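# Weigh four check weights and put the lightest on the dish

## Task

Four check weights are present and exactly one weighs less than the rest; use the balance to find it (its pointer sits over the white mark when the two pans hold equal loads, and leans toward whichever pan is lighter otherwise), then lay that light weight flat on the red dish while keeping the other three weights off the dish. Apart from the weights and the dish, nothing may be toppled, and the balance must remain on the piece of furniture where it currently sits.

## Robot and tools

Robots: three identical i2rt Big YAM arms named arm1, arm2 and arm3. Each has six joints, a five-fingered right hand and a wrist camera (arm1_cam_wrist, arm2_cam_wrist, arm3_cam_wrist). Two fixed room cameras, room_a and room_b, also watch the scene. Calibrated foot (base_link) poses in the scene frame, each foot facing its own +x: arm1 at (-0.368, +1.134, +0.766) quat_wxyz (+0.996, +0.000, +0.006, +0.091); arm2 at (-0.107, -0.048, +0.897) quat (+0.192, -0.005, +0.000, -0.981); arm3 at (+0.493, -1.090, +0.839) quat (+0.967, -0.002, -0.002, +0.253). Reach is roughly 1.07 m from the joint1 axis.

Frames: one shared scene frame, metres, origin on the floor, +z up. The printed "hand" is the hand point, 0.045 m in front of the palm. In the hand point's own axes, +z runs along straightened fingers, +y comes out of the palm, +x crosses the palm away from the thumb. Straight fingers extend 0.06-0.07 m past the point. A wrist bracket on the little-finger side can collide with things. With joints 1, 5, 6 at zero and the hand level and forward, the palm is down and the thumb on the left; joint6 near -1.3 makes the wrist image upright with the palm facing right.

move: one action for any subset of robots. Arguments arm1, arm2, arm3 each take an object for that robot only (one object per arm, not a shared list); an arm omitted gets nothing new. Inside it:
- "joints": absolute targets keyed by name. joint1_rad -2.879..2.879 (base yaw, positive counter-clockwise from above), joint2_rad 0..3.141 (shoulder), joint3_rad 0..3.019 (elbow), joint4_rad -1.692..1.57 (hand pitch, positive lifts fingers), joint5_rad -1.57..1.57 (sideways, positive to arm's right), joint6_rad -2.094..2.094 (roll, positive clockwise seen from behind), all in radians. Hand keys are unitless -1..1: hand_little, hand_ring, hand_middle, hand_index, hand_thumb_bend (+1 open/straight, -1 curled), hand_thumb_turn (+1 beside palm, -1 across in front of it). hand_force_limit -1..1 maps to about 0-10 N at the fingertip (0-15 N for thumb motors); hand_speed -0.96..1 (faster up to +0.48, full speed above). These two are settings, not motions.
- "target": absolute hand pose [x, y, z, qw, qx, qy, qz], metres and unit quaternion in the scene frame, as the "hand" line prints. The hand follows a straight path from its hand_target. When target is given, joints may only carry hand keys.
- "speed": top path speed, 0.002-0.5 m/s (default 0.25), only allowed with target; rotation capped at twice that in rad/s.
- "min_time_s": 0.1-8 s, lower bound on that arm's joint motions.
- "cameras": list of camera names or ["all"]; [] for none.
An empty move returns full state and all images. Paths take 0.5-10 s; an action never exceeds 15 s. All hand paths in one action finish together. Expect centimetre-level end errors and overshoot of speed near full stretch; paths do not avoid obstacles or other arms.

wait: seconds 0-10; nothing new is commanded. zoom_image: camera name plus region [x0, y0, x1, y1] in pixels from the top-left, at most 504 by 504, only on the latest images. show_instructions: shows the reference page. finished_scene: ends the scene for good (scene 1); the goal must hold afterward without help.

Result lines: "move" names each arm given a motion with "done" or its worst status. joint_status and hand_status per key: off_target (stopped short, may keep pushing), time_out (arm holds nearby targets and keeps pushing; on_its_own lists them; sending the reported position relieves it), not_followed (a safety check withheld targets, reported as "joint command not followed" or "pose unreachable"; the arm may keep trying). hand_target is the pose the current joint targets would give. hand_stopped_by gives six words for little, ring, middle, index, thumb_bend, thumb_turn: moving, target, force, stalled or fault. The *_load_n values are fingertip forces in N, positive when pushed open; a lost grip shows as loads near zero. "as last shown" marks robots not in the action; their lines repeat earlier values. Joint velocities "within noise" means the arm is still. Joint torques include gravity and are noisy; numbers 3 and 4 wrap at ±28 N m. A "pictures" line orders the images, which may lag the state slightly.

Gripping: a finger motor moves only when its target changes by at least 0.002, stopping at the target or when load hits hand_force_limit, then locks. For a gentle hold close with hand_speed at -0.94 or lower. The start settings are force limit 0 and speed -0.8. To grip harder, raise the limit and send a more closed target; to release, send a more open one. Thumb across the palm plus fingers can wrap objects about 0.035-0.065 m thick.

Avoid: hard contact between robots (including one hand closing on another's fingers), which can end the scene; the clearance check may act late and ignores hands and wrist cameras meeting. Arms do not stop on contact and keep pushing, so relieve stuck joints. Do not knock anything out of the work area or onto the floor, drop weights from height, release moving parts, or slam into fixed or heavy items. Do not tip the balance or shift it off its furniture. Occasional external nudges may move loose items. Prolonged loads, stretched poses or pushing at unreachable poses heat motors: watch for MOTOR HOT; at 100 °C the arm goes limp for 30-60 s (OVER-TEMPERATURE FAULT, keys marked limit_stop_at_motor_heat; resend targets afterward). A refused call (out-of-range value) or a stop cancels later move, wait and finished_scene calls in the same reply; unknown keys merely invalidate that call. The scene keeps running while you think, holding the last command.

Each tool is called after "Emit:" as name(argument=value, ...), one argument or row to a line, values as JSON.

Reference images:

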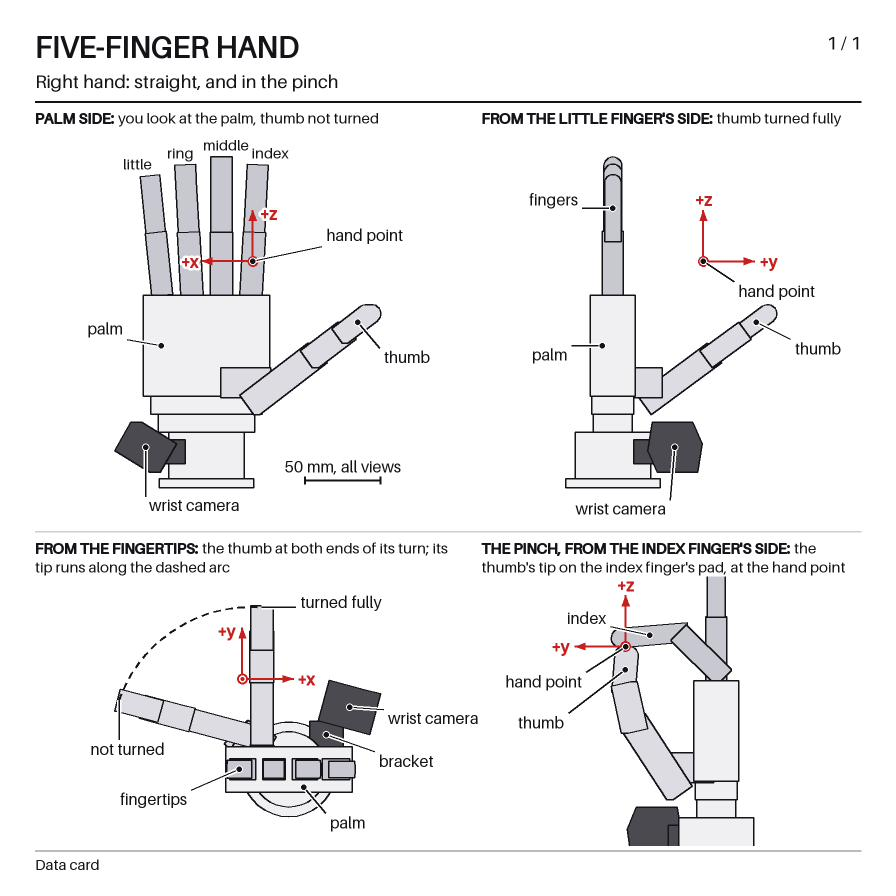

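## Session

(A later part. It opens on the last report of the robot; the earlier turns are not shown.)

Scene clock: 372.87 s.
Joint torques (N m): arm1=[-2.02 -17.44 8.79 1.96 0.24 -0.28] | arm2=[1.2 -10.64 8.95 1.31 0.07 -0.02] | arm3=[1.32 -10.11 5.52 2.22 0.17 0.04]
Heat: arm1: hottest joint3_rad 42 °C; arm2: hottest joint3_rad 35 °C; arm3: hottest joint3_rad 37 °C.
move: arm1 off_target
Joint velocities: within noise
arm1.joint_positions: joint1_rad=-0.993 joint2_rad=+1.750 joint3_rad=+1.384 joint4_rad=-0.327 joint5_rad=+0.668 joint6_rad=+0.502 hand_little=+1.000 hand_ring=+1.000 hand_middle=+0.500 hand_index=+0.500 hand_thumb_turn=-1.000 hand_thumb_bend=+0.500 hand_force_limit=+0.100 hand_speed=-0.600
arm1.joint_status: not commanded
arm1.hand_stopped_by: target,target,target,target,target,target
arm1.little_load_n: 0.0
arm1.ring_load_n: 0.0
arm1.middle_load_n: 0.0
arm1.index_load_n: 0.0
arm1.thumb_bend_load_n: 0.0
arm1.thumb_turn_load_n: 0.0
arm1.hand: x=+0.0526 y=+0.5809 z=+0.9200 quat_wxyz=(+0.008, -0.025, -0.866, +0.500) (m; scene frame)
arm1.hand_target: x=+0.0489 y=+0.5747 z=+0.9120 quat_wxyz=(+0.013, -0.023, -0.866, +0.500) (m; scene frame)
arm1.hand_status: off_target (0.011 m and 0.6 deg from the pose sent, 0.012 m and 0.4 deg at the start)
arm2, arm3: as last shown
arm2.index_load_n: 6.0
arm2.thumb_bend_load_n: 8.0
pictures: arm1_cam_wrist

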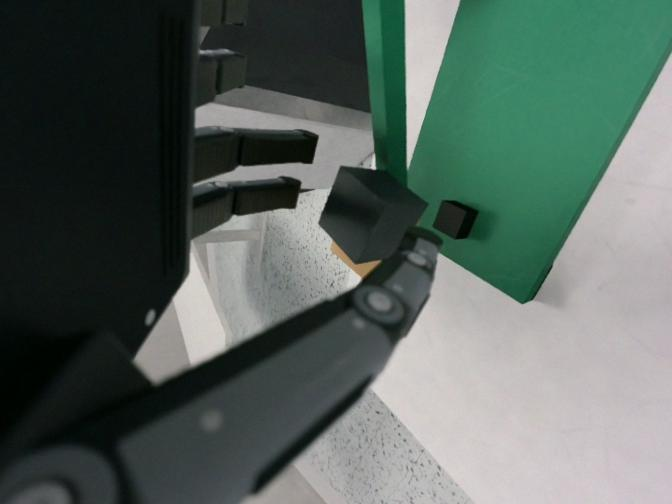

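Emit:
move(
  arm1={"target": [0.0490, 0.5705, 0.906, -0.0131, 0.0227, 0.8657, -0.4998], "speed": 0.03},
  cameras=["arm1_cam_wrist"],
)

Emit:
zoom_image(
  camera="arm1_cam_wrist",
  region=[300, 100, 540, 300],
)

Scene clock: 374.20 s.
Joint torques (N m): arm1=[-2.02 -16.62 8.8 1.98 0.23 -0.27] | arm2=[1.32 -10.7 8.88 1.35 0.08 -0.02] | arm3=[1.32 -10.17 5.49 2.21 0.17 0.05]
Heat: arm1: hottest joint3_rad 42 °C; arm2: hottest joint3_rad 35 °C; arm3: hottest joint2_rad 36 °C.
move: arm1 off_target
Joint velocities: within noise
arm1.joint_positions: joint1_rad=-0.998 joint2_rad=+1.753 joint3_rad=+1.384 joint4_rad=-0.312 joint5_rad=+0.664 joint6_rad=+0.498 hand_little=+1.000 hand_ring=+1.000 hand_middle=+0.500 hand_index=+0.500 hand_thumb_turn=-1.000 hand_thumb_bend=+0.500 hand_force_limit=+0.100 hand_speed=-0.600
arm1.joint_status: not commanded
arm1.hand_stopped_by: target,target,target,target,target,target
arm1.little_load_n: 0.0
arm1.ring_load_n: 0.0
arm1.middle_load_n: 0.0
arm1.index_load_n: -0.5
arm1.thumb_bend_load_n: 0.0
arm1.thumb_turn_load_n: 0.5
arm1.hand: x=+0.0524 y=+0.5772 z=+0.9205 quat_wxyz=(+0.006, -0.027, -0.864, +0.503) (m; scene frame)
arm1.hand_target: x=+0.0487 y=+0.5709 z=+0.9062 quat_wxyz=(+0.013, -0.023, -0.866, +0.500) (m; scene frame)
arm1.hand_status: off_target (0.016 m and 1.1 deg from the pose sent, 0.018 m and 0.6 deg at the start)
arm2, arm3: as last shown
arm2.middle_load_n: 5.5
arm2.index_load_n: 5.5
arm2.thumb_bend_load_n: 8.5
arm2.thumb_turn_load_n: -2.0
arm3.index_load_n: -0.5
pictures: arm1_cam_wrist

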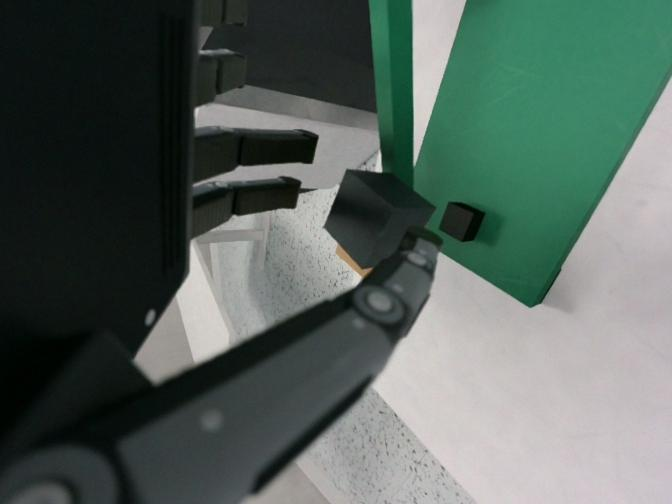

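Scaled by 2.100.

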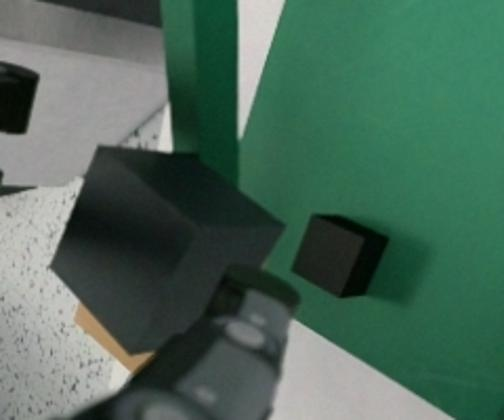

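Emit:
move(
  arm1={"target": [0.0485, 0.5695, 0.902, -0.0131, 0.0227, 0.8657, -0.4998], "speed": 0.03},
  cameras=["arm1_cam_wrist", "room_a"],
)

Emit:
zoom_image(
  camera="arm1_cam_wrist",
  region=[300, 100, 540, 300],
)

Scene clock: 376.43 s.
Joint torques (N m): arm1=[-2.02 -16.73 8.44 2 0.23 -0.28] | arm2=[1.08 -10.99 8.96 1.36 0.08 -0.03] | arm3=[1.26 -10.11 5.5 2.21 0.18 0.04]
Heat: arm1: hottest joint3_rad 41 °C; arm2: hottest joint3_rad 35 °C; arm3: hottest joint2_rad 36 °C.
move: arm1 off_target
Joint velocities: within noise
arm1.joint_positions: joint1_rad=-1.000 joint2_rad=+1.758 joint3_rad=+1.384 joint4_rad=-0.302 joint5_rad=+0.663 joint6_rad=+0.497 hand_little=+1.000 hand_ring=+1.000 hand_middle=+0.500 hand_index=+0.500 hand_thumb_turn=-1.000 hand_thumb_bend=+0.500 hand_force_limit=+0.100 hand_speed=-0.600
arm1.joint_status: not commanded
arm1.hand_stopped_by: target,target,target,target,target,target
arm1.little_load_n: 0.0
arm1.ring_load_n: 0.0
arm1.middle_load_n: 0.0
arm1.index_load_n: 0.0
arm1.thumb_bend_load_n: 0.0
arm1.thumb_turn_load_n: 0.0
arm1.hand: x=+0.0532 y=+0.5752 z=+0.9189 quat_wxyz=(+0.004, -0.028, -0.863, +0.504) (m; scene frame)
arm1.hand_target: x=+0.0482 y=+0.5699 z=+0.9022 quat_wxyz=(+0.013, -0.023, -0.866, +0.500) (m; scene frame)
arm1.hand_status: off_target (0.018 m and 1.3 deg from the pose sent, 0.020 m and 1.1 deg at the start)
arm2, arm3: as last shown
arm2.thumb_turn_load_n: -1.5
arm3.index_load_n: 0.0
pictures: arm1_cam_wrist, room_a

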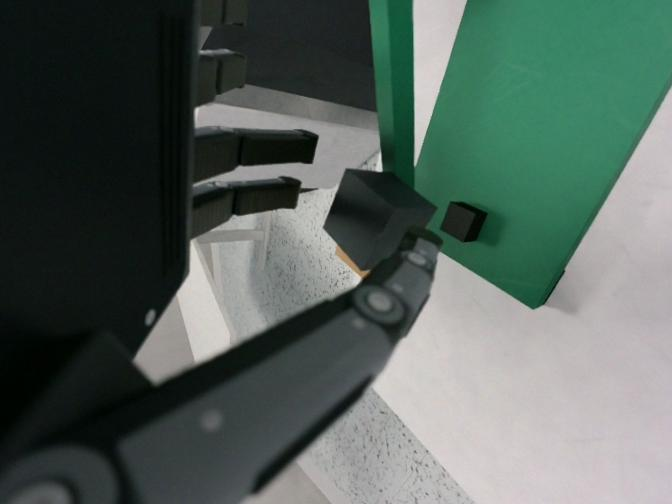

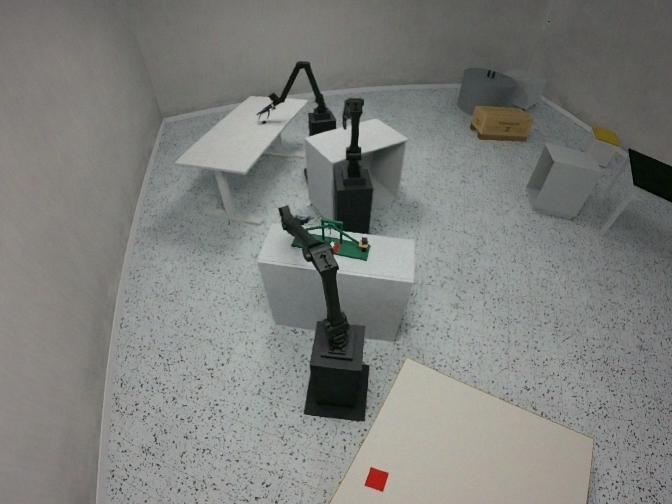

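Scaled by 2.100.

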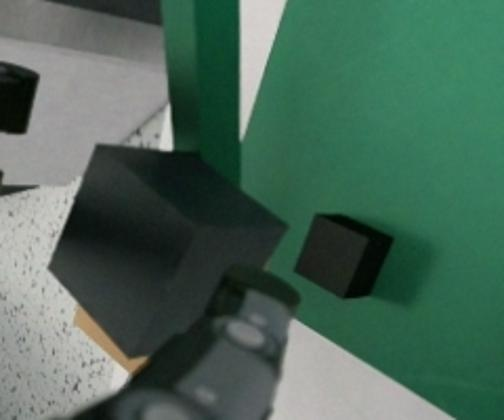

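Emit:
move(
  arm1={"target": [0.0475, 0.5685, 0.895, -0.0131, 0.0227, 0.8657, -0.4998], "speed": 0.03},
  cameras=["arm1_cam_wrist"],
)

Emit:
zoom_image(
  camera="arm1_cam_wrist",
  region=[300, 100, 540, 300],
)

Scene clock: 378.37 s.
Joint torques (N m): arm1=[-2.02 -16.85 8.14 1.99 0.23 -0.28] | arm2=[1.08 -10.81 8.92 1.36 0.09 -0.02] | arm3=[1.32 -10.05 5.5 2.21 0.17 0.04]
Heat: arm1: hottest joint3_rad 41 °C; arm2: hottest joint3_rad 35 °C; arm3: hottest joint2_rad 36 °C.
move: arm1 off_target
Joint velocities: within noise
arm1.joint_positions: joint1_rad=-1.002 joint2_rad=+1.766 joint3_rad=+1.378 joint4_rad=-0.284 joint5_rad=+0.661 joint6_rad=+0.495 hand_little=+1.000 hand_ring=+1.000 hand_middle=+0.500 hand_index=+0.500 hand_thumb_turn=-1.000 hand_thumb_bend=+0.500 hand_force_limit=+0.100 hand_speed=-0.600
arm1.joint_status: not commanded
arm1.hand_stopped_by: target,target,target,target,target,target
arm1.little_load_n: 0.0
arm1.ring_load_n: 0.0
arm1.middle_load_n: 0.0
arm1.index_load_n: 0.0
arm1.thumb_bend_load_n: 0.0
arm1.thumb_turn_load_n: 0.0
arm1.hand: x=+0.0531 y=+0.5733 z=+0.9129 quat_wxyz=(+0.003, -0.028, -0.863, +0.505) (m; scene frame)
arm1.hand_target: x=+0.0472 y=+0.5690 z=+0.8951 quat_wxyz=(+0.013, -0.023, -0.866, +0.500) (m; scene frame)
arm1.hand_status: off_target (0.019 m and 1.4 deg from the pose sent, 0.025 m and 1.3 deg at the start)
arm2, arm3: as last shown
pictures: arm1_cam_wrist

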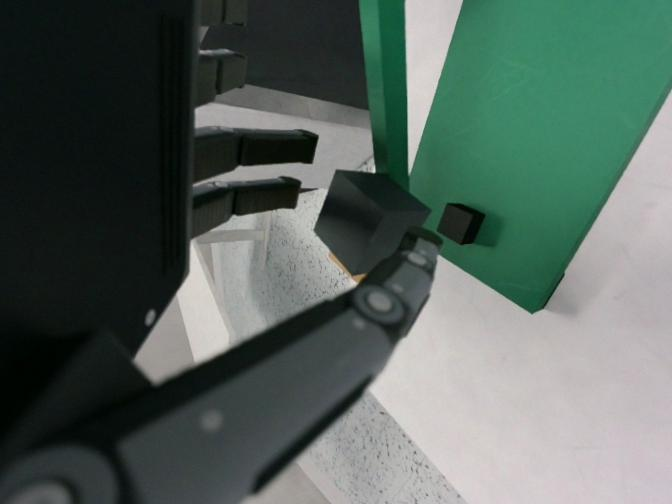

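Scaled by 2.100.

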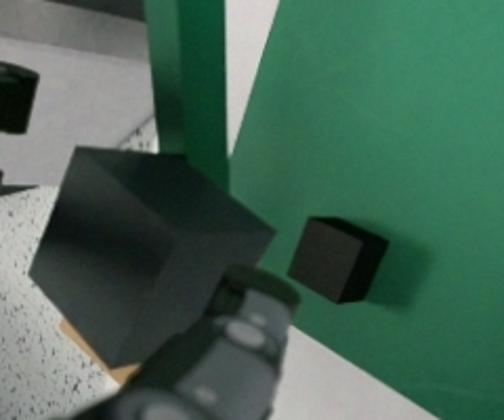

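Emit:
move(
  arm1={"target": [0.0600, 0.5775, 0.8935, -0.0174, 0.0303, 0.8654, -0.4997], "speed": 0.03},
  cameras=["arm1_cam_wrist"],
)

Emit:
zoom_image(
  camera="arm1_cam_wrist",
  region=[300, 100, 540, 300],
)

Scene clock: 381.57 s.
Joint torques (N m): arm1=[-0.26 -16.91 9.26 0.98 0.45 -0.02] | arm2=[1.14 -10.87 8.96 1.35 0.09 0] | arm3=[1.2 -10.11 5.5 2.21 0.17 0.04]
Heat: arm1: hottest joint3_rad 41 °C; arm2: hottest joint3_rad 35 °C; arm3: hottest joint2_rad 36 °C.
move: arm1 off_target
Joint velocities: within noise
arm1.joint_positions: joint1_rad=-0.991 joint2_rad=+1.777 joint3_rad=+1.378 joint4_rad=-0.284 joint5_rad=+0.692 joint6_rad=+0.504 hand_little=+1.000 hand_ring=+1.000 hand_middle=+0.500 hand_index=+0.500 hand_thumb_turn=-1.000 hand_thumb_bend=+0.500 hand_force_limit=+0.100 hand_speed=-0.600
arm1.joint_status: not commanded
arm1.hand_stopped_by: target,target,target,target,target,target
arm1.little_load_n: -0.5
arm1.ring_load_n: 0.0
arm1.middle_load_n: 0.0
arm1.index_load_n: -0.5
arm1.thumb_bend_load_n: 0.0
arm1.thumb_turn_load_n: 0.0
arm1.hand: x=+0.0542 y=+0.5749 z=+0.9077 quat_wxyz=(+0.014, -0.032, -0.861, +0.508) (m; scene frame)
arm1.hand_target: x=+0.0597 y=+0.5778 z=+0.8936 quat_wxyz=(+0.017, -0.030, -0.865, +0.500) (m; scene frame)
arm1.hand_status: off_target (0.016 m and 1.2 deg from the pose sent, 0.021 m and 1.8 deg at the start)
arm2, arm3: as last shown
arm2.ring_load_n: -0.5
arm2.index_load_n: 6.0
arm2.thumb_turn_load_n: -2.0
arm3.middle_load_n: -0.5
pictures: arm1_cam_wrist

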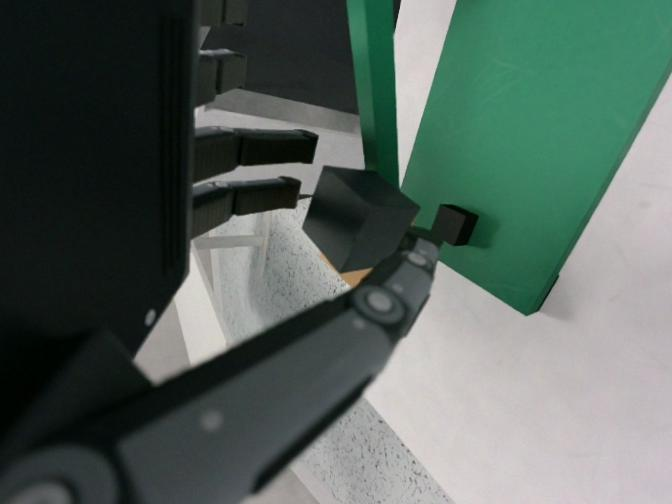

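Scaled by 2.100.

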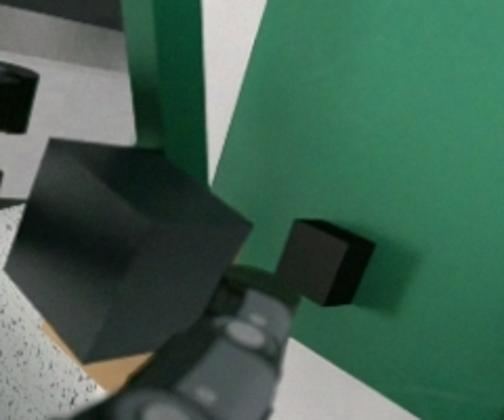

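Emit:
move(
  arm1={"joints": {"hand_index": -0.1, "hand_middle": -0.1, "hand_thumb_bend": 0.1, "hand_force_limit": 0.3, "hand_speed": -0.94}},
  cameras=["arm1_cam_wrist"],
)

Emit:
zoom_image(
  camera="arm1_cam_wrist",
  region=[300, 100, 540, 300],
)

Scene clock: 385.07 s.
Joint torques (N m): arm1=[-0.26 -16.91 9.26 0.98 0.4 -0.05] | arm2=[1.32 -10.87 8.91 1.37 0.09 -0.02] | arm3=[1.26 -10.05 5.49 2.21 0.17 0.04]
Heat: arm1: hottest joint3_rad 41 °C; arm2: hottest joint3_rad 35 °C; arm3: hottest joint2_rad 36 °C.
move: arm1 off_target
Joint velocities: within noise
arm1.joint_positions: joint1_rad=-0.991 joint2_rad=+1.777 joint3_rad=+1.378 joint4_rad=-0.284 joint5_rad=+0.693 joint6_rad=+0.508 hand_little=+1.000 hand_ring=+1.000 hand_middle=+0.124 hand_index=+0.118 hand_thumb_turn=-1.000 hand_thumb_bend=+0.287 hand_force_limit=+0.300 hand_speed=-0.940
arm1.joint_status: hand_middle off_target (ended at +0.124, target -0.100); hand_index off_target (ended at +0.118, target -0.100); hand_thumb_bend off_target (ended at +0.287, target +0.100); the others done
arm1.hand_stopped_by: target,target,force,force,force,target
arm1.little_load_n: 0.0
arm1.ring_load_n: 0.0
arm1.middle_load_n: 10.0
arm1.index_load_n: 8.0
arm1.thumb_bend_load_n: 9.5
arm1.thumb_turn_load_n: -3.0
arm1.hand: x=+0.0541 y=+0.5747 z=+0.9079 quat_wxyz=(+0.013, -0.034, -0.860, +0.508) (m; scene frame)
arm1.hand_target: x=+0.0597 y=+0.5778 z=+0.8937 quat_wxyz=(+0.017, -0.030, -0.865, +0.500) (m; scene frame)
arm1.hand_status: not commanded
arm2.joint_positions: joint1_rad=+1.557 joint2_rad=+1.413 joint3_rad=+0.844 joint4_rad=+0.010 joint5_rad=+0.012 joint6_rad=+0.014 hand_little=+1.000 hand_ring=+1.000 hand_middle=+0.108 hand_index=+0.101 hand_thumb_turn=-1.000 hand_thumb_bend=+0.294 hand_force_limit=+0.100 hand_speed=-0.940
arm2.joint_status: not commanded
arm2.hand_stopped_by: target,target,force,force,force,target
arm2.little_load_n: 0.0
arm2.ring_load_n: -0.5
arm2.middle_load_n: 5.5
arm2.index_load_n: 5.5
arm2.thumb_bend_load_n: 8.0
arm2.thumb_turn_load_n: -2.0
arm2.hand: x=+0.1205 y=-0.5468 z=+1.0122 quat_wxyz=(-0.083, +0.156, -0.861, +0.477) (m; scene frame)
arm2.hand_target: x=+0.1289 y=-0.5436 z=+1.0202 quat_wxyz=(-0.089, +0.159, -0.858, +0.480) (m; scene frame)
arm2.hand_status: not commanded
arm3.joint_positions: joint1_rad=-0.208 joint2_rad=+1.879 joint3_rad=+0.809 joint4_rad=+0.549 joint5_rad=-0.006 joint6_rad=-0.007 hand_little=+1.000 hand_ring=+1.000 hand_middle=+0.500 hand_index=+0.500 hand_thumb_turn=-1.000 hand_thumb_bend=+0.500 hand_force_limit=+0.100 hand_speed=-0.700
arm3.joint_status: not commanded
arm3.hand_stopped_by: target,target,target,target,target,target
arm3.little_load_n: 0.0
arm3.ring_load_n: 0.0
arm3.middle_load_n: 0.0
arm3.index_load_n: 0.0
arm3.thumb_bend_load_n: 0.5
arm3.thumb_turn_load_n: 0.0
arm3.hand: x=+1.0440 y=-0.8851 z=+0.7907 quat_wxyz=(-0.405, +0.700, -0.508, +0.298) (m; scene frame)
arm3.hand_target: x=+1.0398 y=-0.8802 z=+0.7821 quat_wxyz=(-0.404, +0.701, -0.509, +0.294) (m; scene frame)
arm3.hand_status: not commanded
pictures: arm1_cam_wrist

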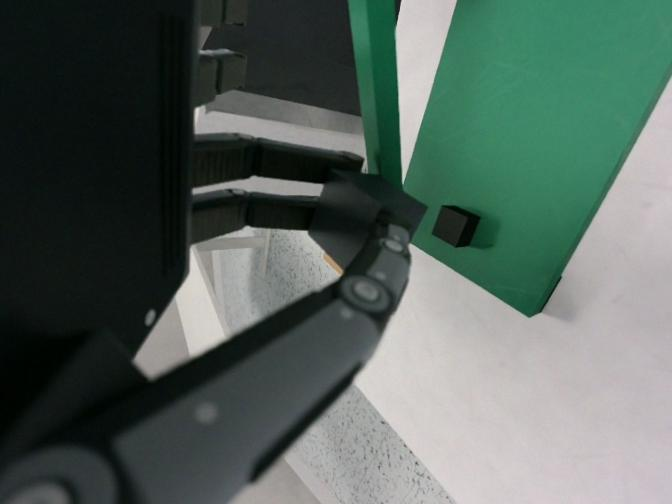

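Scaled by 2.100.

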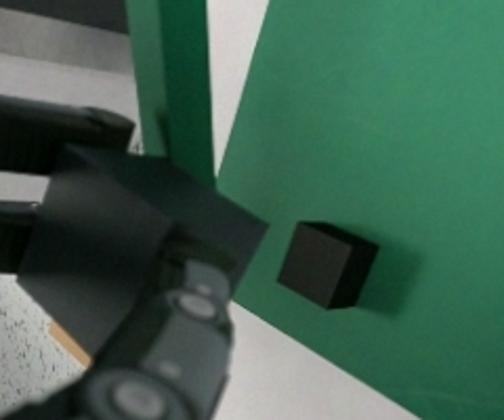

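Emit:
move(
  arm1={"target": [0.068, 0.5778, 0.945, -0.0174, 0.0303, 0.8654, -0.4997], "speed": 0.03},
  cameras=["arm1_cam_wrist"],
)

Scene clock: 387.70 s.
Joint torques (N m): arm1=[-0.03 -19.78 12.31 0.72 0.5 -0.09] | arm2=[1.38 -10.81 9.01 1.37 0.06 -0.02] | arm3=[1.2 -9.99 5.5 2.19 0.17 0.04]
Heat: arm1: hottest joint3_rad 41 °C; arm2: hottest joint3_rad 35 °C; arm3: hottest joint2_rad 36 °C.
move: arm1 off_target
Joint velocities: within noise
arm1.joint_positions: joint1_rad=-0.984 joint2_rad=+1.772 joint3_rad=+1.435 joint4_rad=-0.415 joint5_rad=+0.698 joint6_rad=+0.519 hand_little=+1.000 hand_ring=+1.000 hand_middle=+0.124 hand_index=+0.118 hand_thumb_turn=-1.000 hand_thumb_bend=+0.287 hand_force_limit=+0.300 hand_speed=-0.940
arm1.joint_status: not commanded
arm1.hand_stopped_by: target,target,force,force,force,target
arm1.little_load_n: 0.0
arm1.ring_load_n: 0.0
arm1.middle_load_n: 4.0
arm1.index_load_n: 6.0
arm1.thumb_bend_load_n: 5.5
arm1.thumb_turn_load_n: -1.5
arm1.hand: x=+0.0533 y=+0.5819 z=+0.9191 quat_wxyz=(+0.032, -0.025, -0.872, +0.488) (m; scene frame)
arm1.hand_target: x=+0.0674 y=+0.5786 z=+0.9451 quat_wxyz=(+0.017, -0.030, -0.865, +0.500) (m; scene frame)
arm1.hand_status: off_target (0.030 m and 2.3 deg from the pose sent, 0.040 m and 1.3 deg at the start)
arm2, arm3: as last shown
arm2.ring_load_n: 0.0
arm2.index_load_n: 6.0
arm2.thumb_turn_load_n: -1.5
arm3.thumb_bend_load_n: 0.0
pictures: arm1_cam_wrist

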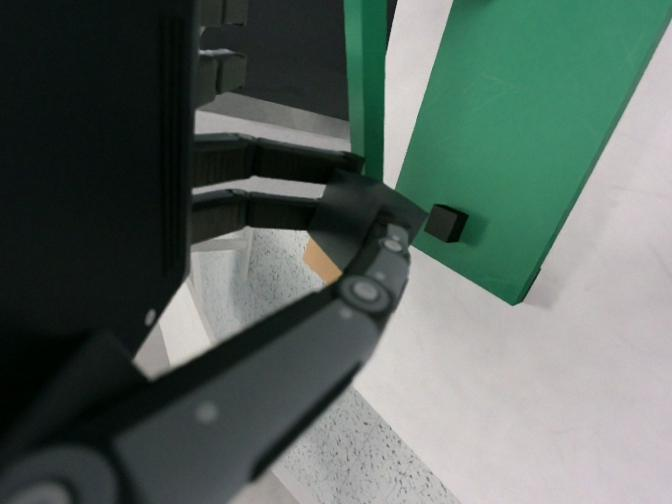

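Emit:
move(
  arm1={"target": [0.072, 0.573, 0.965, -0.0174, 0.0303, 0.8654, -0.4997], "speed": 0.03},
  cameras=["arm1_cam_wrist"],
)

Emit:
zoom_image(
  camera="arm1_cam_wrist",
  region=[300, 100, 540, 300],
)

Scene clock: 389.30 s.
Joint torques (N m): arm1=[-0.26 -19.84 13.15 1.07 0.48 -0.09] | arm2=[1.03 -10.81 8.99 1.37 0.08 -0.01] | arm3=[1.32 -10.05 5.49 2.21 0.17 0.04]
Heat: arm1: hottest joint3_rad 41 °C; arm2: hottest joint3_rad 35 °C; arm3: hottest joint2_rad 36 °C.
move: arm1 off_target
Joint velocities: within noise
arm1.joint_positions: joint1_rad=-0.983 joint2_rad=+1.772 joint3_rad=+1.479 joint4_rad=-0.477 joint5_rad=+0.698 joint6_rad=+0.519 hand_little=+1.000 hand_ring=+1.000 hand_middle=+0.124 hand_index=+0.118 hand_thumb_turn=-1.000 hand_thumb_bend=+0.287 hand_force_limit=+0.300 hand_speed=-0.940
arm1.joint_status: not commanded
arm1.hand_stopped_by: target,target,force,force,force,target
arm1.little_load_n: 0.0
arm1.ring_load_n: 0.0
arm1.middle_load_n: 2.0
arm1.index_load_n: 2.0
arm1.thumb_bend_load_n: 3.5
arm1.thumb_turn_load_n: -1.0
arm1.hand: x=+0.0552 y=+0.5813 z=+0.9327 quat_wxyz=(+0.037, -0.021, -0.875, +0.483) (m; scene frame)
arm1.hand_target: x=+0.0709 y=+0.5744 z=+0.9653 quat_wxyz=(+0.017, -0.030, -0.865, +0.500) (m; scene frame)
arm1.hand_status: off_target (0.037 m and 3.3 deg from the pose sent, 0.050 m and 2.3 deg at the start)
arm2, arm3: as last shown
arm2.index_load_n: 5.5
arm3.index_load_n: 0.5
pictures: arm1_cam_wrist

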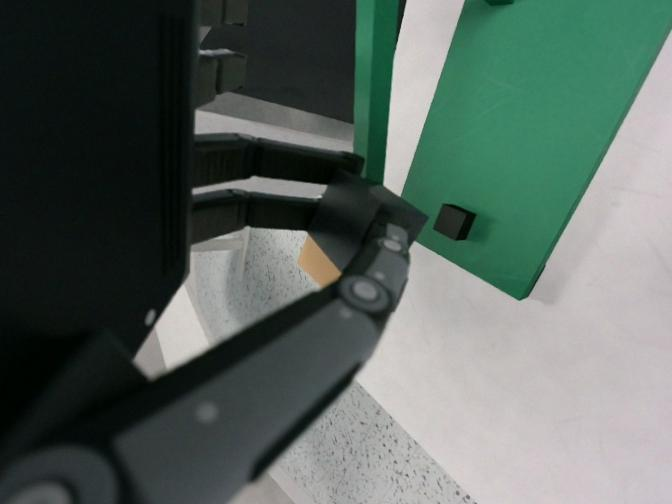

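Scaled by 2.100.

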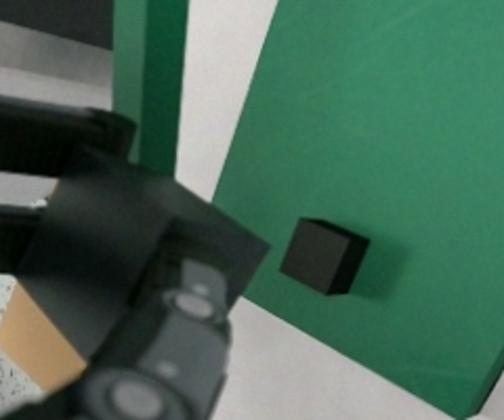

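Emit:
move(
  cameras=["room_a", "arm1_cam_wrist", "arm2_cam_wrist"],
)

Emit:
zoom_image(
  camera="room_a",
  region=[310, 210, 380, 270],
)

Emit:
zoom_image(
  camera="arm1_cam_wrist",
  region=[280, 130, 440, 290],
)

Scene clock: 390.10 s.
Joint torques (N m): arm1=[-0.26 -19.84 13.16 1.03 0.48 -0.09] | arm2=[1.08 -10.99 8.96 1.36 0.08 -0.01] | arm3=[1.26 -10.05 5.5 2.22 0.17 0.04]
Heat: arm1: hottest joint3_rad 41 °C; arm2: hottest joint3_rad 35 °C; arm3: hottest joint2_rad 36 °C.
Joint velocities: within noise
arm1.joint_positions: joint1_rad=-0.983 joint2_rad=+1.772 joint3_rad=+1.479 joint4_rad=-0.477 joint5_rad=+0.698 joint6_rad=+0.519 hand_little=+1.000 hand_ring=+1.000 hand_middle=+0.124 hand_index=+0.118 hand_thumb_turn=-1.000 hand_thumb_bend=+0.287 hand_force_limit=+0.300 hand_speed=-0.940
arm1.joint_status: not commanded
arm1.hand_stopped_by: target,target,force,force,force,target
arm1.little_load_n: 0.0
arm1.ring_load_n: 0.0
arm1.middle_load_n: 1.5
arm1.index_load_n: 2.0
arm1.thumb_bend_load_n: 3.5
arm1.thumb_turn_load_n: -1.0
arm1.hand: x=+0.0551 y=+0.5813 z=+0.9326 quat_wxyz=(+0.037, -0.021, -0.875, +0.483) (m; scene frame)
arm1.hand_target: x=+0.0708 y=+0.5744 z=+0.9652 quat_wxyz=(+0.017, -0.030, -0.865, +0.500) (m; scene frame)
arm1.hand_status: off_target (0.037 m and 3.3 deg from the pose sent, 0.050 m and 2.3 deg at the start)
arm2.joint_positions: joint1_rad=+1.557 joint2_rad=+1.413 joint3_rad=+0.844 joint4_rad=+0.010 joint5_rad=+0.012 joint6_rad=+0.014 hand_little=+1.000 hand_ring=+1.000 hand_middle=+0.108 hand_index=+0.101 hand_thumb_turn=-1.000 hand_thumb_bend=+0.294 hand_force_limit=+0.100 hand_speed=-0.940
arm2.joint_status: not commanded
arm2.hand_stopped_by: target,target,force,force,force,target
arm2.little_load_n: 0.0
arm2.ring_load_n: 0.0
arm2.middle_load_n: 6.0
arm2.index_load_n: 5.5
arm2.thumb_bend_load_n: 8.0
arm2.thumb_turn_load_n: -1.5
arm2.hand: x=+0.1205 y=-0.5468 z=+1.0122 quat_wxyz=(-0.083, +0.156, -0.861, +0.477) (m; scene frame)
arm2.hand_target: x=+0.1289 y=-0.5436 z=+1.0202 quat_wxyz=(-0.089, +0.159, -0.858, +0.480) (m; scene frame)
arm2.hand_status: not commanded
arm3.joint_positions: joint1_rad=-0.208 joint2_rad=+1.879 joint3_rad=+0.809 joint4_rad=+0.549 joint5_rad=-0.006 joint6_rad=-0.007 hand_little=+1.000 hand_ring=+1.000 hand_middle=+0.500 hand_index=+0.500 hand_thumb_turn=-1.000 hand_thumb_bend=+0.500 hand_force_limit=+0.100 hand_speed=-0.700
arm3.joint_status: not commanded
arm3.hand_stopped_by: target,target,target,target,target,target
arm3.little_load_n: 0.0
arm3.ring_load_n: 0.0
arm3.middle_load_n: 0.0
arm3.index_load_n: 0.0
arm3.thumb_bend_load_n: 0.0
arm3.thumb_turn_load_n: 0.0
arm3.hand: x=+1.0440 y=-0.8851 z=+0.7907 quat_wxyz=(-0.405, +0.700, -0.508, +0.298) (m; scene frame)
arm3.hand_target: x=+1.0398 y=-0.8802 z=+0.7821 quat_wxyz=(-0.404, +0.701, -0.509, +0.294) (m; scene frame)
arm3.hand_status: not commanded
pictures: arm1_cam_wrist, arm2_cam_wrist, room_a

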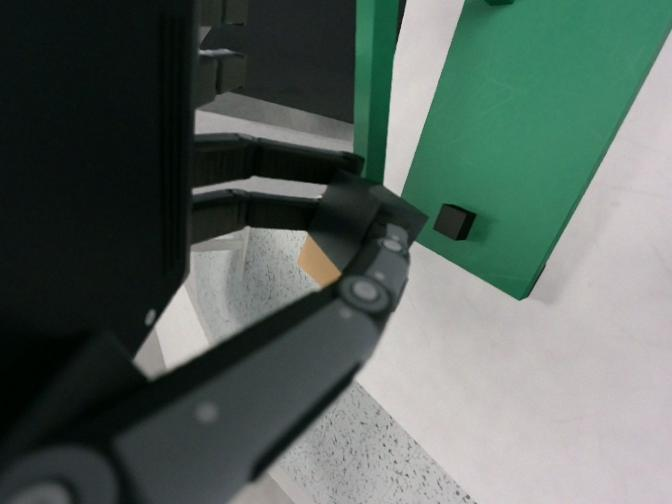

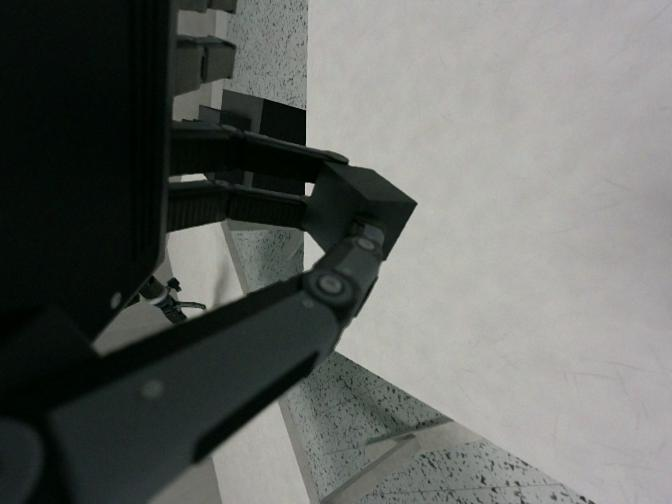

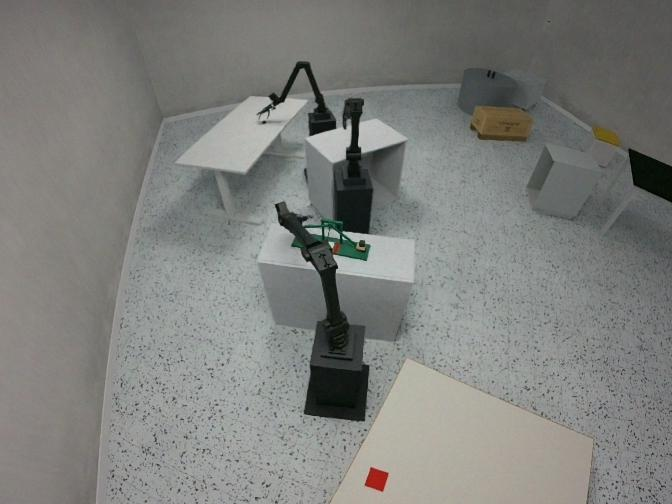

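Scaled by 7.200.

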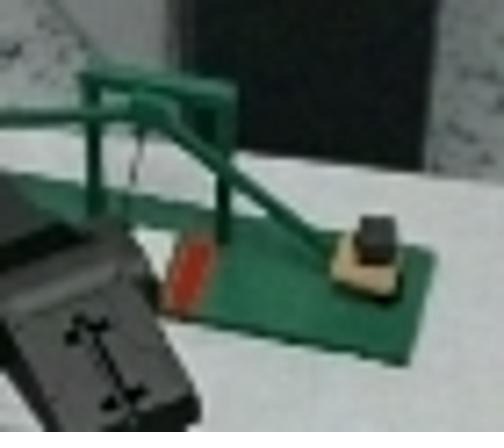

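Scaled by 3.150.

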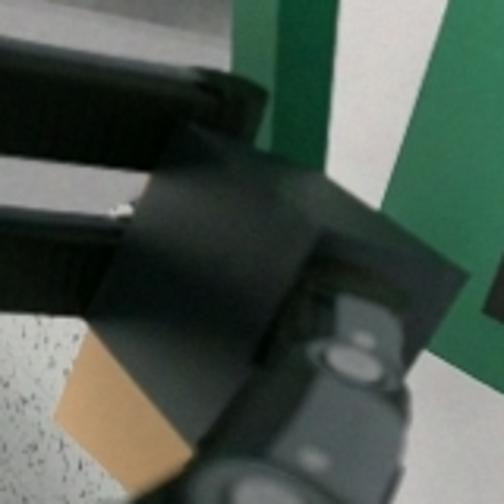

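Emit:
move(
  arm1={"joints": {"hand_index": -0.15, "hand_middle": -0.15, "hand_thumb_bend": 0.05, "hand_force_limit": 0.4, "hand_speed": -0.95}},
  cameras=["arm1_cam_wrist"],
)

Emit:
zoom_image(
  camera="arm1_cam_wrist",
  region=[280, 130, 440, 290],
)

Scene clock: 391.70 s.
Joint torques (N m): arm1=[-0.26 -19.84 13.08 1.05 0.47 -0.09] | arm2=[1.03 -10.81 8.95 1.33 0.1 -0.03] | arm3=[1.32 -10.11 5.5 2.19 0.17 0.04]
Heat: arm1: hottest joint3_rad 41 °C; arm2: hottest joint3_rad 35 °C; arm3: hottest joint2_rad 36 °C.
move: arm1 off_target
Joint velocities: within noise
arm1.joint_positions: joint1_rad=-0.983 joint2_rad=+1.772 joint3_rad=+1.481 joint4_rad=-0.477 joint5_rad=+0.698 joint6_rad=+0.519 hand_little=+1.000 hand_ring=+1.000 hand_middle=+0.112 hand_index=+0.105 hand_thumb_turn=-1.000 hand_thumb_bend=+0.284 hand_force_limit=+0.400 hand_speed=-0.950
arm1.joint_status: hand_middle off_target (ended at +0.112, target -0.150); hand_index off_target (ended at +0.105, target -0.150); hand_thumb_bend off_target (ended at +0.284, target +0.050); the others done
arm1.hand_stopped_by: target,target,force,force,force,target
arm1.little_load_n: 0.0
arm1.ring_load_n: 0.0
arm1.middle_load_n: 9.0
arm1.index_load_n: 7.0
arm1.thumb_bend_load_n: 10.0
arm1.thumb_turn_load_n: -2.0
arm1.hand: x=+0.0554 y=+0.5811 z=+0.9332 quat_wxyz=(+0.037, -0.021, -0.874, +0.483) (m; scene frame)
arm1.hand_target: x=+0.0709 y=+0.5744 z=+0.9652 quat_wxyz=(+0.017, -0.030, -0.865, +0.500) (m; scene frame)
arm1.hand_status: not commanded
arm2, arm3: as last shown
arm2.middle_load_n: 5.5
arm2.index_load_n: 6.0
arm2.thumb_turn_load_n: -2.0
arm3.little_load_n: -0.5
pictures: arm1_cam_wrist

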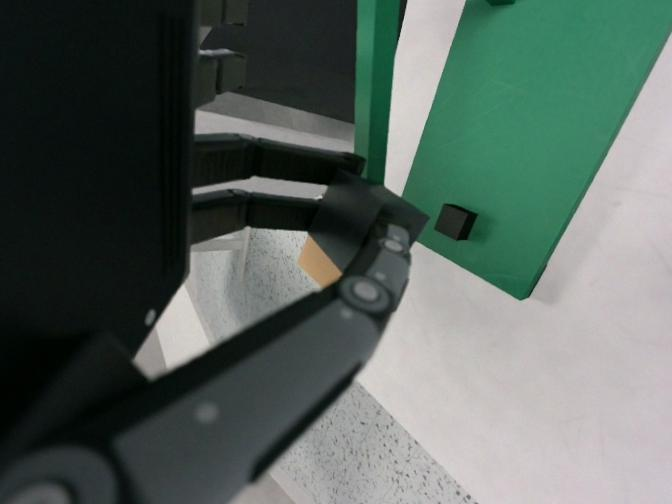

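Scaled by 3.150.

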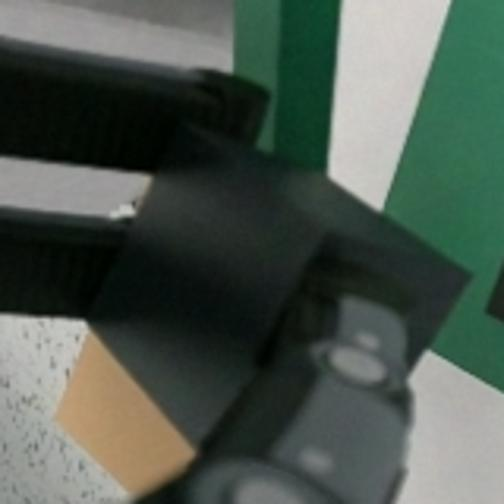

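Emit:
move(
  arm1={"target": [0.073, 0.570, 0.985, -0.0174, 0.0303, 0.8654, -0.4997], "speed": 0.03},
  cameras=["arm1_cam_wrist"],
)

Emit:
zoom_image(
  camera="arm1_cam_wrist",
  region=[280, 130, 440, 290],
)

Scene clock: 393.33 s.
Joint torques (N m): arm1=[-0.62 -20.31 13.76 1.02 0.42 -0.11] | arm2=[1.08 -10.93 8.9 1.35 0.07 -0.01] | arm3=[1.26 -9.99 5.49 2.22 0.17 0.04]
Heat: arm1: hottest joint3_rad 42 °C; arm2: hottest joint3_rad 35 °C; arm3: hottest joint2_rad 36 °C.
move: arm1 off_target
Joint velocities: within noise
arm1.joint_positions: joint1_rad=-0.982 joint2_rad=+1.771 joint3_rad=+1.519 joint4_rad=-0.527 joint5_rad=+0.698 joint6_rad=+0.519 hand_little=+1.000 hand_ring=+1.000 hand_middle=+0.112 hand_index=+0.105 hand_thumb_turn=-1.000 hand_thumb_bend=+0.284 hand_force_limit=+0.400 hand_speed=-0.950
arm1.joint_status: not commanded
arm1.hand_stopped_by: target,target,force,force,force,target
arm1.little_load_n: 0.0
arm1.ring_load_n: 0.0
arm1.middle_load_n: 9.0
arm1.index_load_n: 7.0
arm1.thumb_bend_load_n: 10.5
arm1.thumb_turn_load_n: -1.0
arm1.hand: x=+0.0572 y=+0.5802 z=+0.9464 quat_wxyz=(+0.040, -0.019, -0.876, +0.480) (m; scene frame)
arm1.hand_target: x=+0.0715 y=+0.5716 z=+0.9853 quat_wxyz=(+0.017, -0.030, -0.865, +0.500) (m; scene frame)
arm1.hand_status: off_target (0.043 m and 3.8 deg from the pose sent, 0.056 m and 3.3 deg at the start)
arm2, arm3: as last shown
arm2.thumb_bend_load_n: 8.5
arm2.thumb_turn_load_n: -1.5
arm3.little_load_n: 0.0
arm3.ring_load_n: -0.5
arm3.thumb_bend_load_n: 0.5
pictures: arm1_cam_wrist

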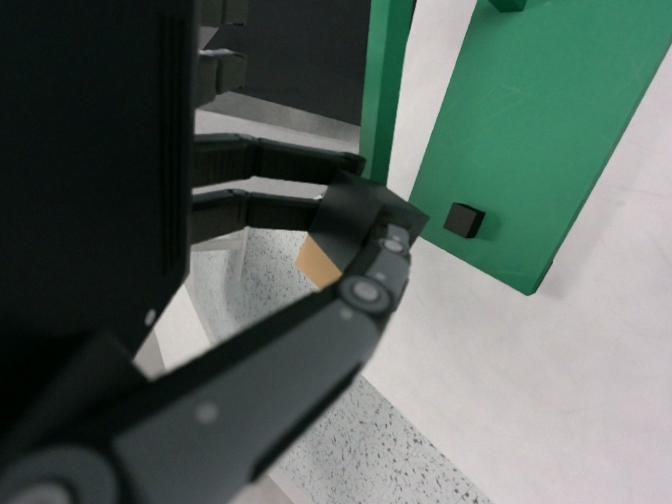

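Scaled by 3.150.

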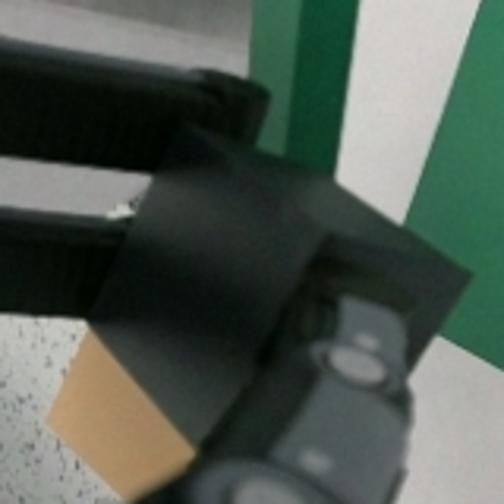

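Emit:
move(
  arm1={"target": [0.080, 0.575, 1.03, -0.0174, 0.0303, 0.8654, -0.4997], "speed": 0.05},
  cameras=["arm1_cam_wrist", "room_a"],
)

Emit:
zoom_image(
  camera="room_a",
  region=[260, 190, 400, 290],
)

Scene clock: 395.17 s.
Joint torques (N m): arm1=[-0.15 -21.19 14.19 1.06 0.63 -0.03] | arm2=[1.26 -10.81 8.9 1.37 0.09 -0.01] | arm3=[1.32 -10.05 5.52 2.22 0.17 0.04]
Heat: arm1: hottest joint3_rad 43 °C; arm2: hottest joint3_rad 35 °C; arm3: hottest joint2_rad 36 °C.
move: arm1 off_target
Joint velocities: within noise
arm1.joint_positions: joint1_rad=-0.974 joint2_rad=+1.766 joint3_rad=+1.618 joint4_rad=-0.653 joint5_rad=+0.702 joint6_rad=+0.521 hand_little=+1.000 hand_ring=+1.000 hand_middle=+0.112 hand_index=+0.105 hand_thumb_turn=-1.000 hand_thumb_bend=+0.284 hand_force_limit=+0.400 hand_speed=-0.950
arm1.joint_status: not commanded
arm1.hand_stopped_by: target,target,force,force,force,target
arm1.little_load_n: 0.0
arm1.ring_load_n: 0.0
arm1.middle_load_n: 9.0
arm1.index_load_n: 7.0
arm1.thumb_bend_load_n: 10.5
arm1.thumb_turn_load_n: -1.0
arm1.hand: x=+0.0629 y=+0.5826 z=+0.9823 quat_wxyz=(+0.046, -0.013, -0.879, +0.474) (m; scene frame)
arm1.hand_target: x=+0.0780 y=+0.5772 z=+1.0299 quat_wxyz=(+0.017, -0.030, -0.866, +0.500) (m; scene frame)
arm1.hand_status: off_target (0.051 m and 5.1 deg from the pose sent, 0.087 m and 3.8 deg at the start)
arm2, arm3: as last shown
arm2.middle_load_n: 6.0
arm2.thumb_bend_load_n: 8.0
arm2.thumb_turn_load_n: -2.0
arm3.ring_load_n: 0.0
arm3.thumb_bend_load_n: 0.0
pictures: arm1_cam_wrist, room_a

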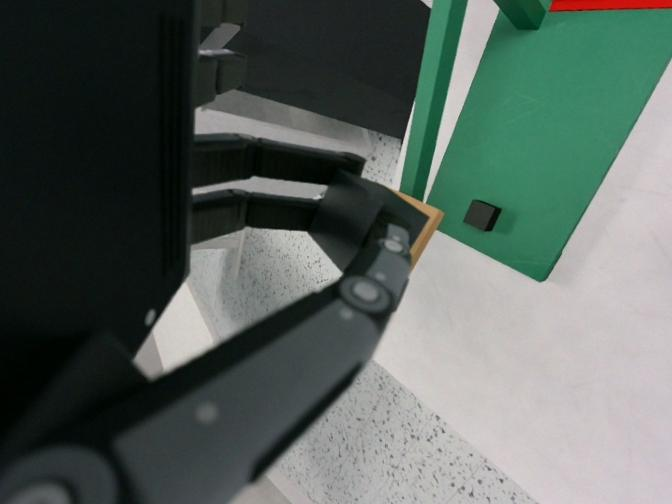

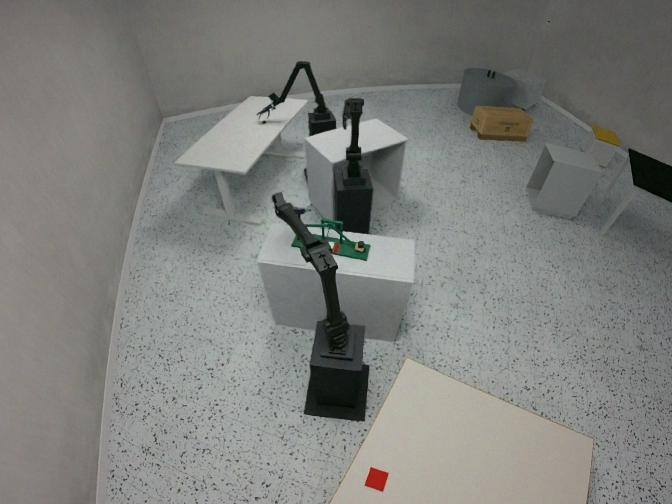

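Scaled by 3.600.

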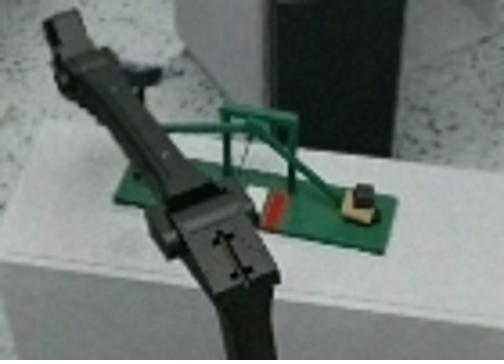

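Emit:
move(
  arm1={"joints": {"joint2_rad": 1.3, "joint3_rad": 1.4, "joint4_rad": -0.62, "joint5_rad": 0.3, "joint6_rad": 0.2}, "min_time_s": 3},
  arm3={"target": [1.040, -0.880, 0.7735, 0.4045, -0.7006, 0.5090, -0.2939], "speed": 0.05},
  cameras=["arm1_cam_wrist", "arm3_cam_wrist"],
)

Emit:
zoom_image(
  camera="arm3_cam_wrist",
  region=[280, 130, 520, 330],
)

Scene clock: 400.10 s.
Joint torques (N m): arm1=[-0.03 -13.74 9.76 2.62 0.06 -0.23] | arm2=[0.97 -10.93 8.98 1.44 0.1 -0.01] | arm3=[1.2 -10.11 5.35 2.21 0.17 0.04]
Heat: arm1: hottest joint3_rad 43 °C; arm2: hottest joint3_rad 35 °C; arm3: hottest joint2_rad 36 °C.
move: arm1 done; arm3 off_target
Joint velocities: within noise
arm1.joint_positions: joint1_rad=-0.974 joint2_rad=+1.316 joint3_rad=+1.398 joint4_rad=-0.648 joint5_rad=+0.302 joint6_rad=+0.211 hand_little=+1.000 hand_ring=+1.000 hand_middle=+0.112 hand_index=+0.105 hand_thumb_turn=-1.000 hand_thumb_bend=+0.284 hand_force_limit=+0.400 hand_speed=-0.950
arm1.joint_status: all done
arm1.hand_stopped_by: target,target,force,force,force,target
arm1.little_load_n: 0.0
arm1.ring_load_n: 0.0
arm1.middle_load_n: 9.0
arm1.index_load_n: 7.0
arm1.thumb_bend_load_n: 10.0
arm1.thumb_turn_load_n: -1.5
arm1.hand: x=+0.0273 y=+0.7132 z=+1.1172 quat_wxyz=(-0.104, +0.176, -0.852, +0.481) (m; scene frame)
arm1.hand_target: x=+0.0326 y=+0.7162 z=+1.1328 quat_wxyz=(-0.116, +0.180, -0.841, +0.498) (m; scene frame)
arm1.hand_status: not commanded
arm2: as last shown
arm2.middle_load_n: 5.5
arm2.thumb_bend_load_n: 8.5
arm3.joint_positions: joint1_rad=-0.208 joint2_rad=+1.903 joint3_rad=+0.809 joint4_rad=+0.572 joint5_rad=-0.006 joint6_rad=-0.007 hand_little=+1.000 hand_ring=+1.000 hand_middle=+0.500 hand_index=+0.500 hand_thumb_turn=-1.000 hand_thumb_bend=+0.500 hand_force_limit=+0.100 hand_speed=-0.700
arm3.joint_status: not commanded
arm3.hand_stopped_by: target,target,target,target,target,target
arm3.little_load_n: 0.0
arm3.ring_load_n: 0.0
arm3.middle_load_n: 0.0
arm3.index_load_n: 0.0
arm3.thumb_bend_load_n: 0.0
arm3.thumb_turn_load_n: 0.0
arm3.hand: x=+1.0440 y=-0.8851 z=+0.7819 quat_wxyz=(-0.405, +0.700, -0.508, +0.298) (m; scene frame)
arm3.hand_target: x=+1.0398 y=-0.8802 z=+0.7736 quat_wxyz=(-0.404, +0.701, -0.509, +0.294) (m; scene frame)
arm3.hand_status: off_target (0.011 m and 0.5 deg from the pose sent, 0.018 m and 0.5 deg at the start)
pictures: arm1_cam_wrist, arm3_cam_wrist

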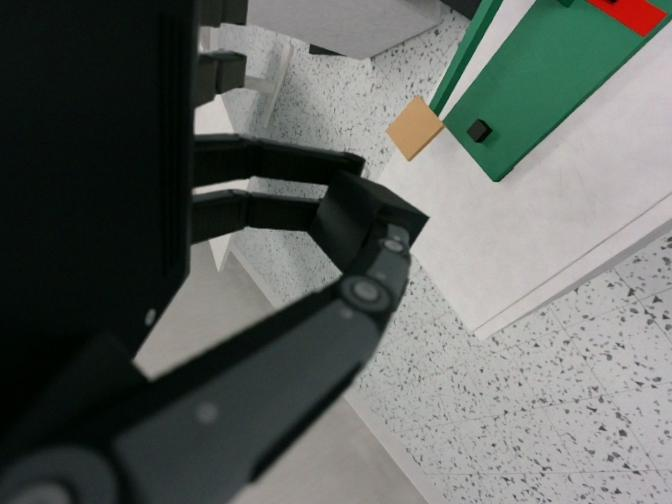

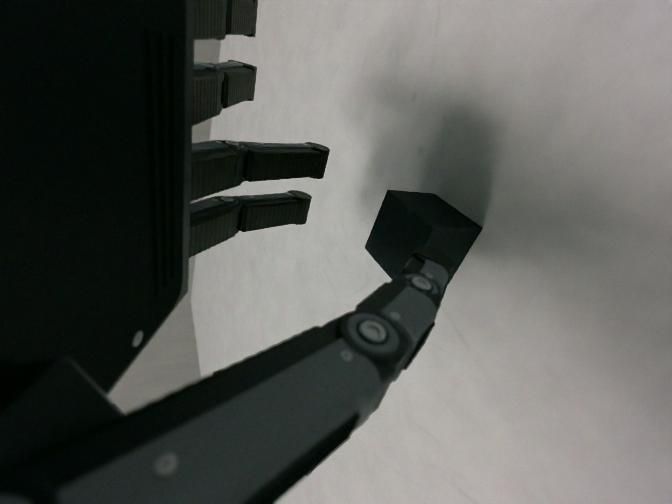

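Scaled by 2.100.

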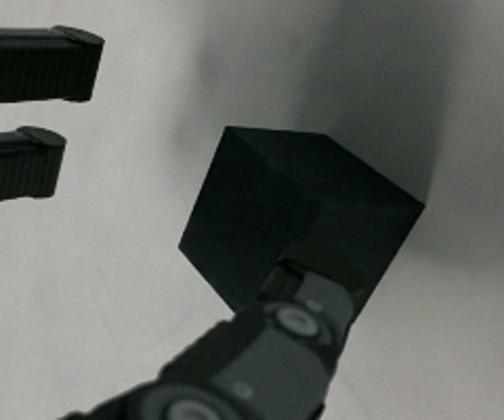

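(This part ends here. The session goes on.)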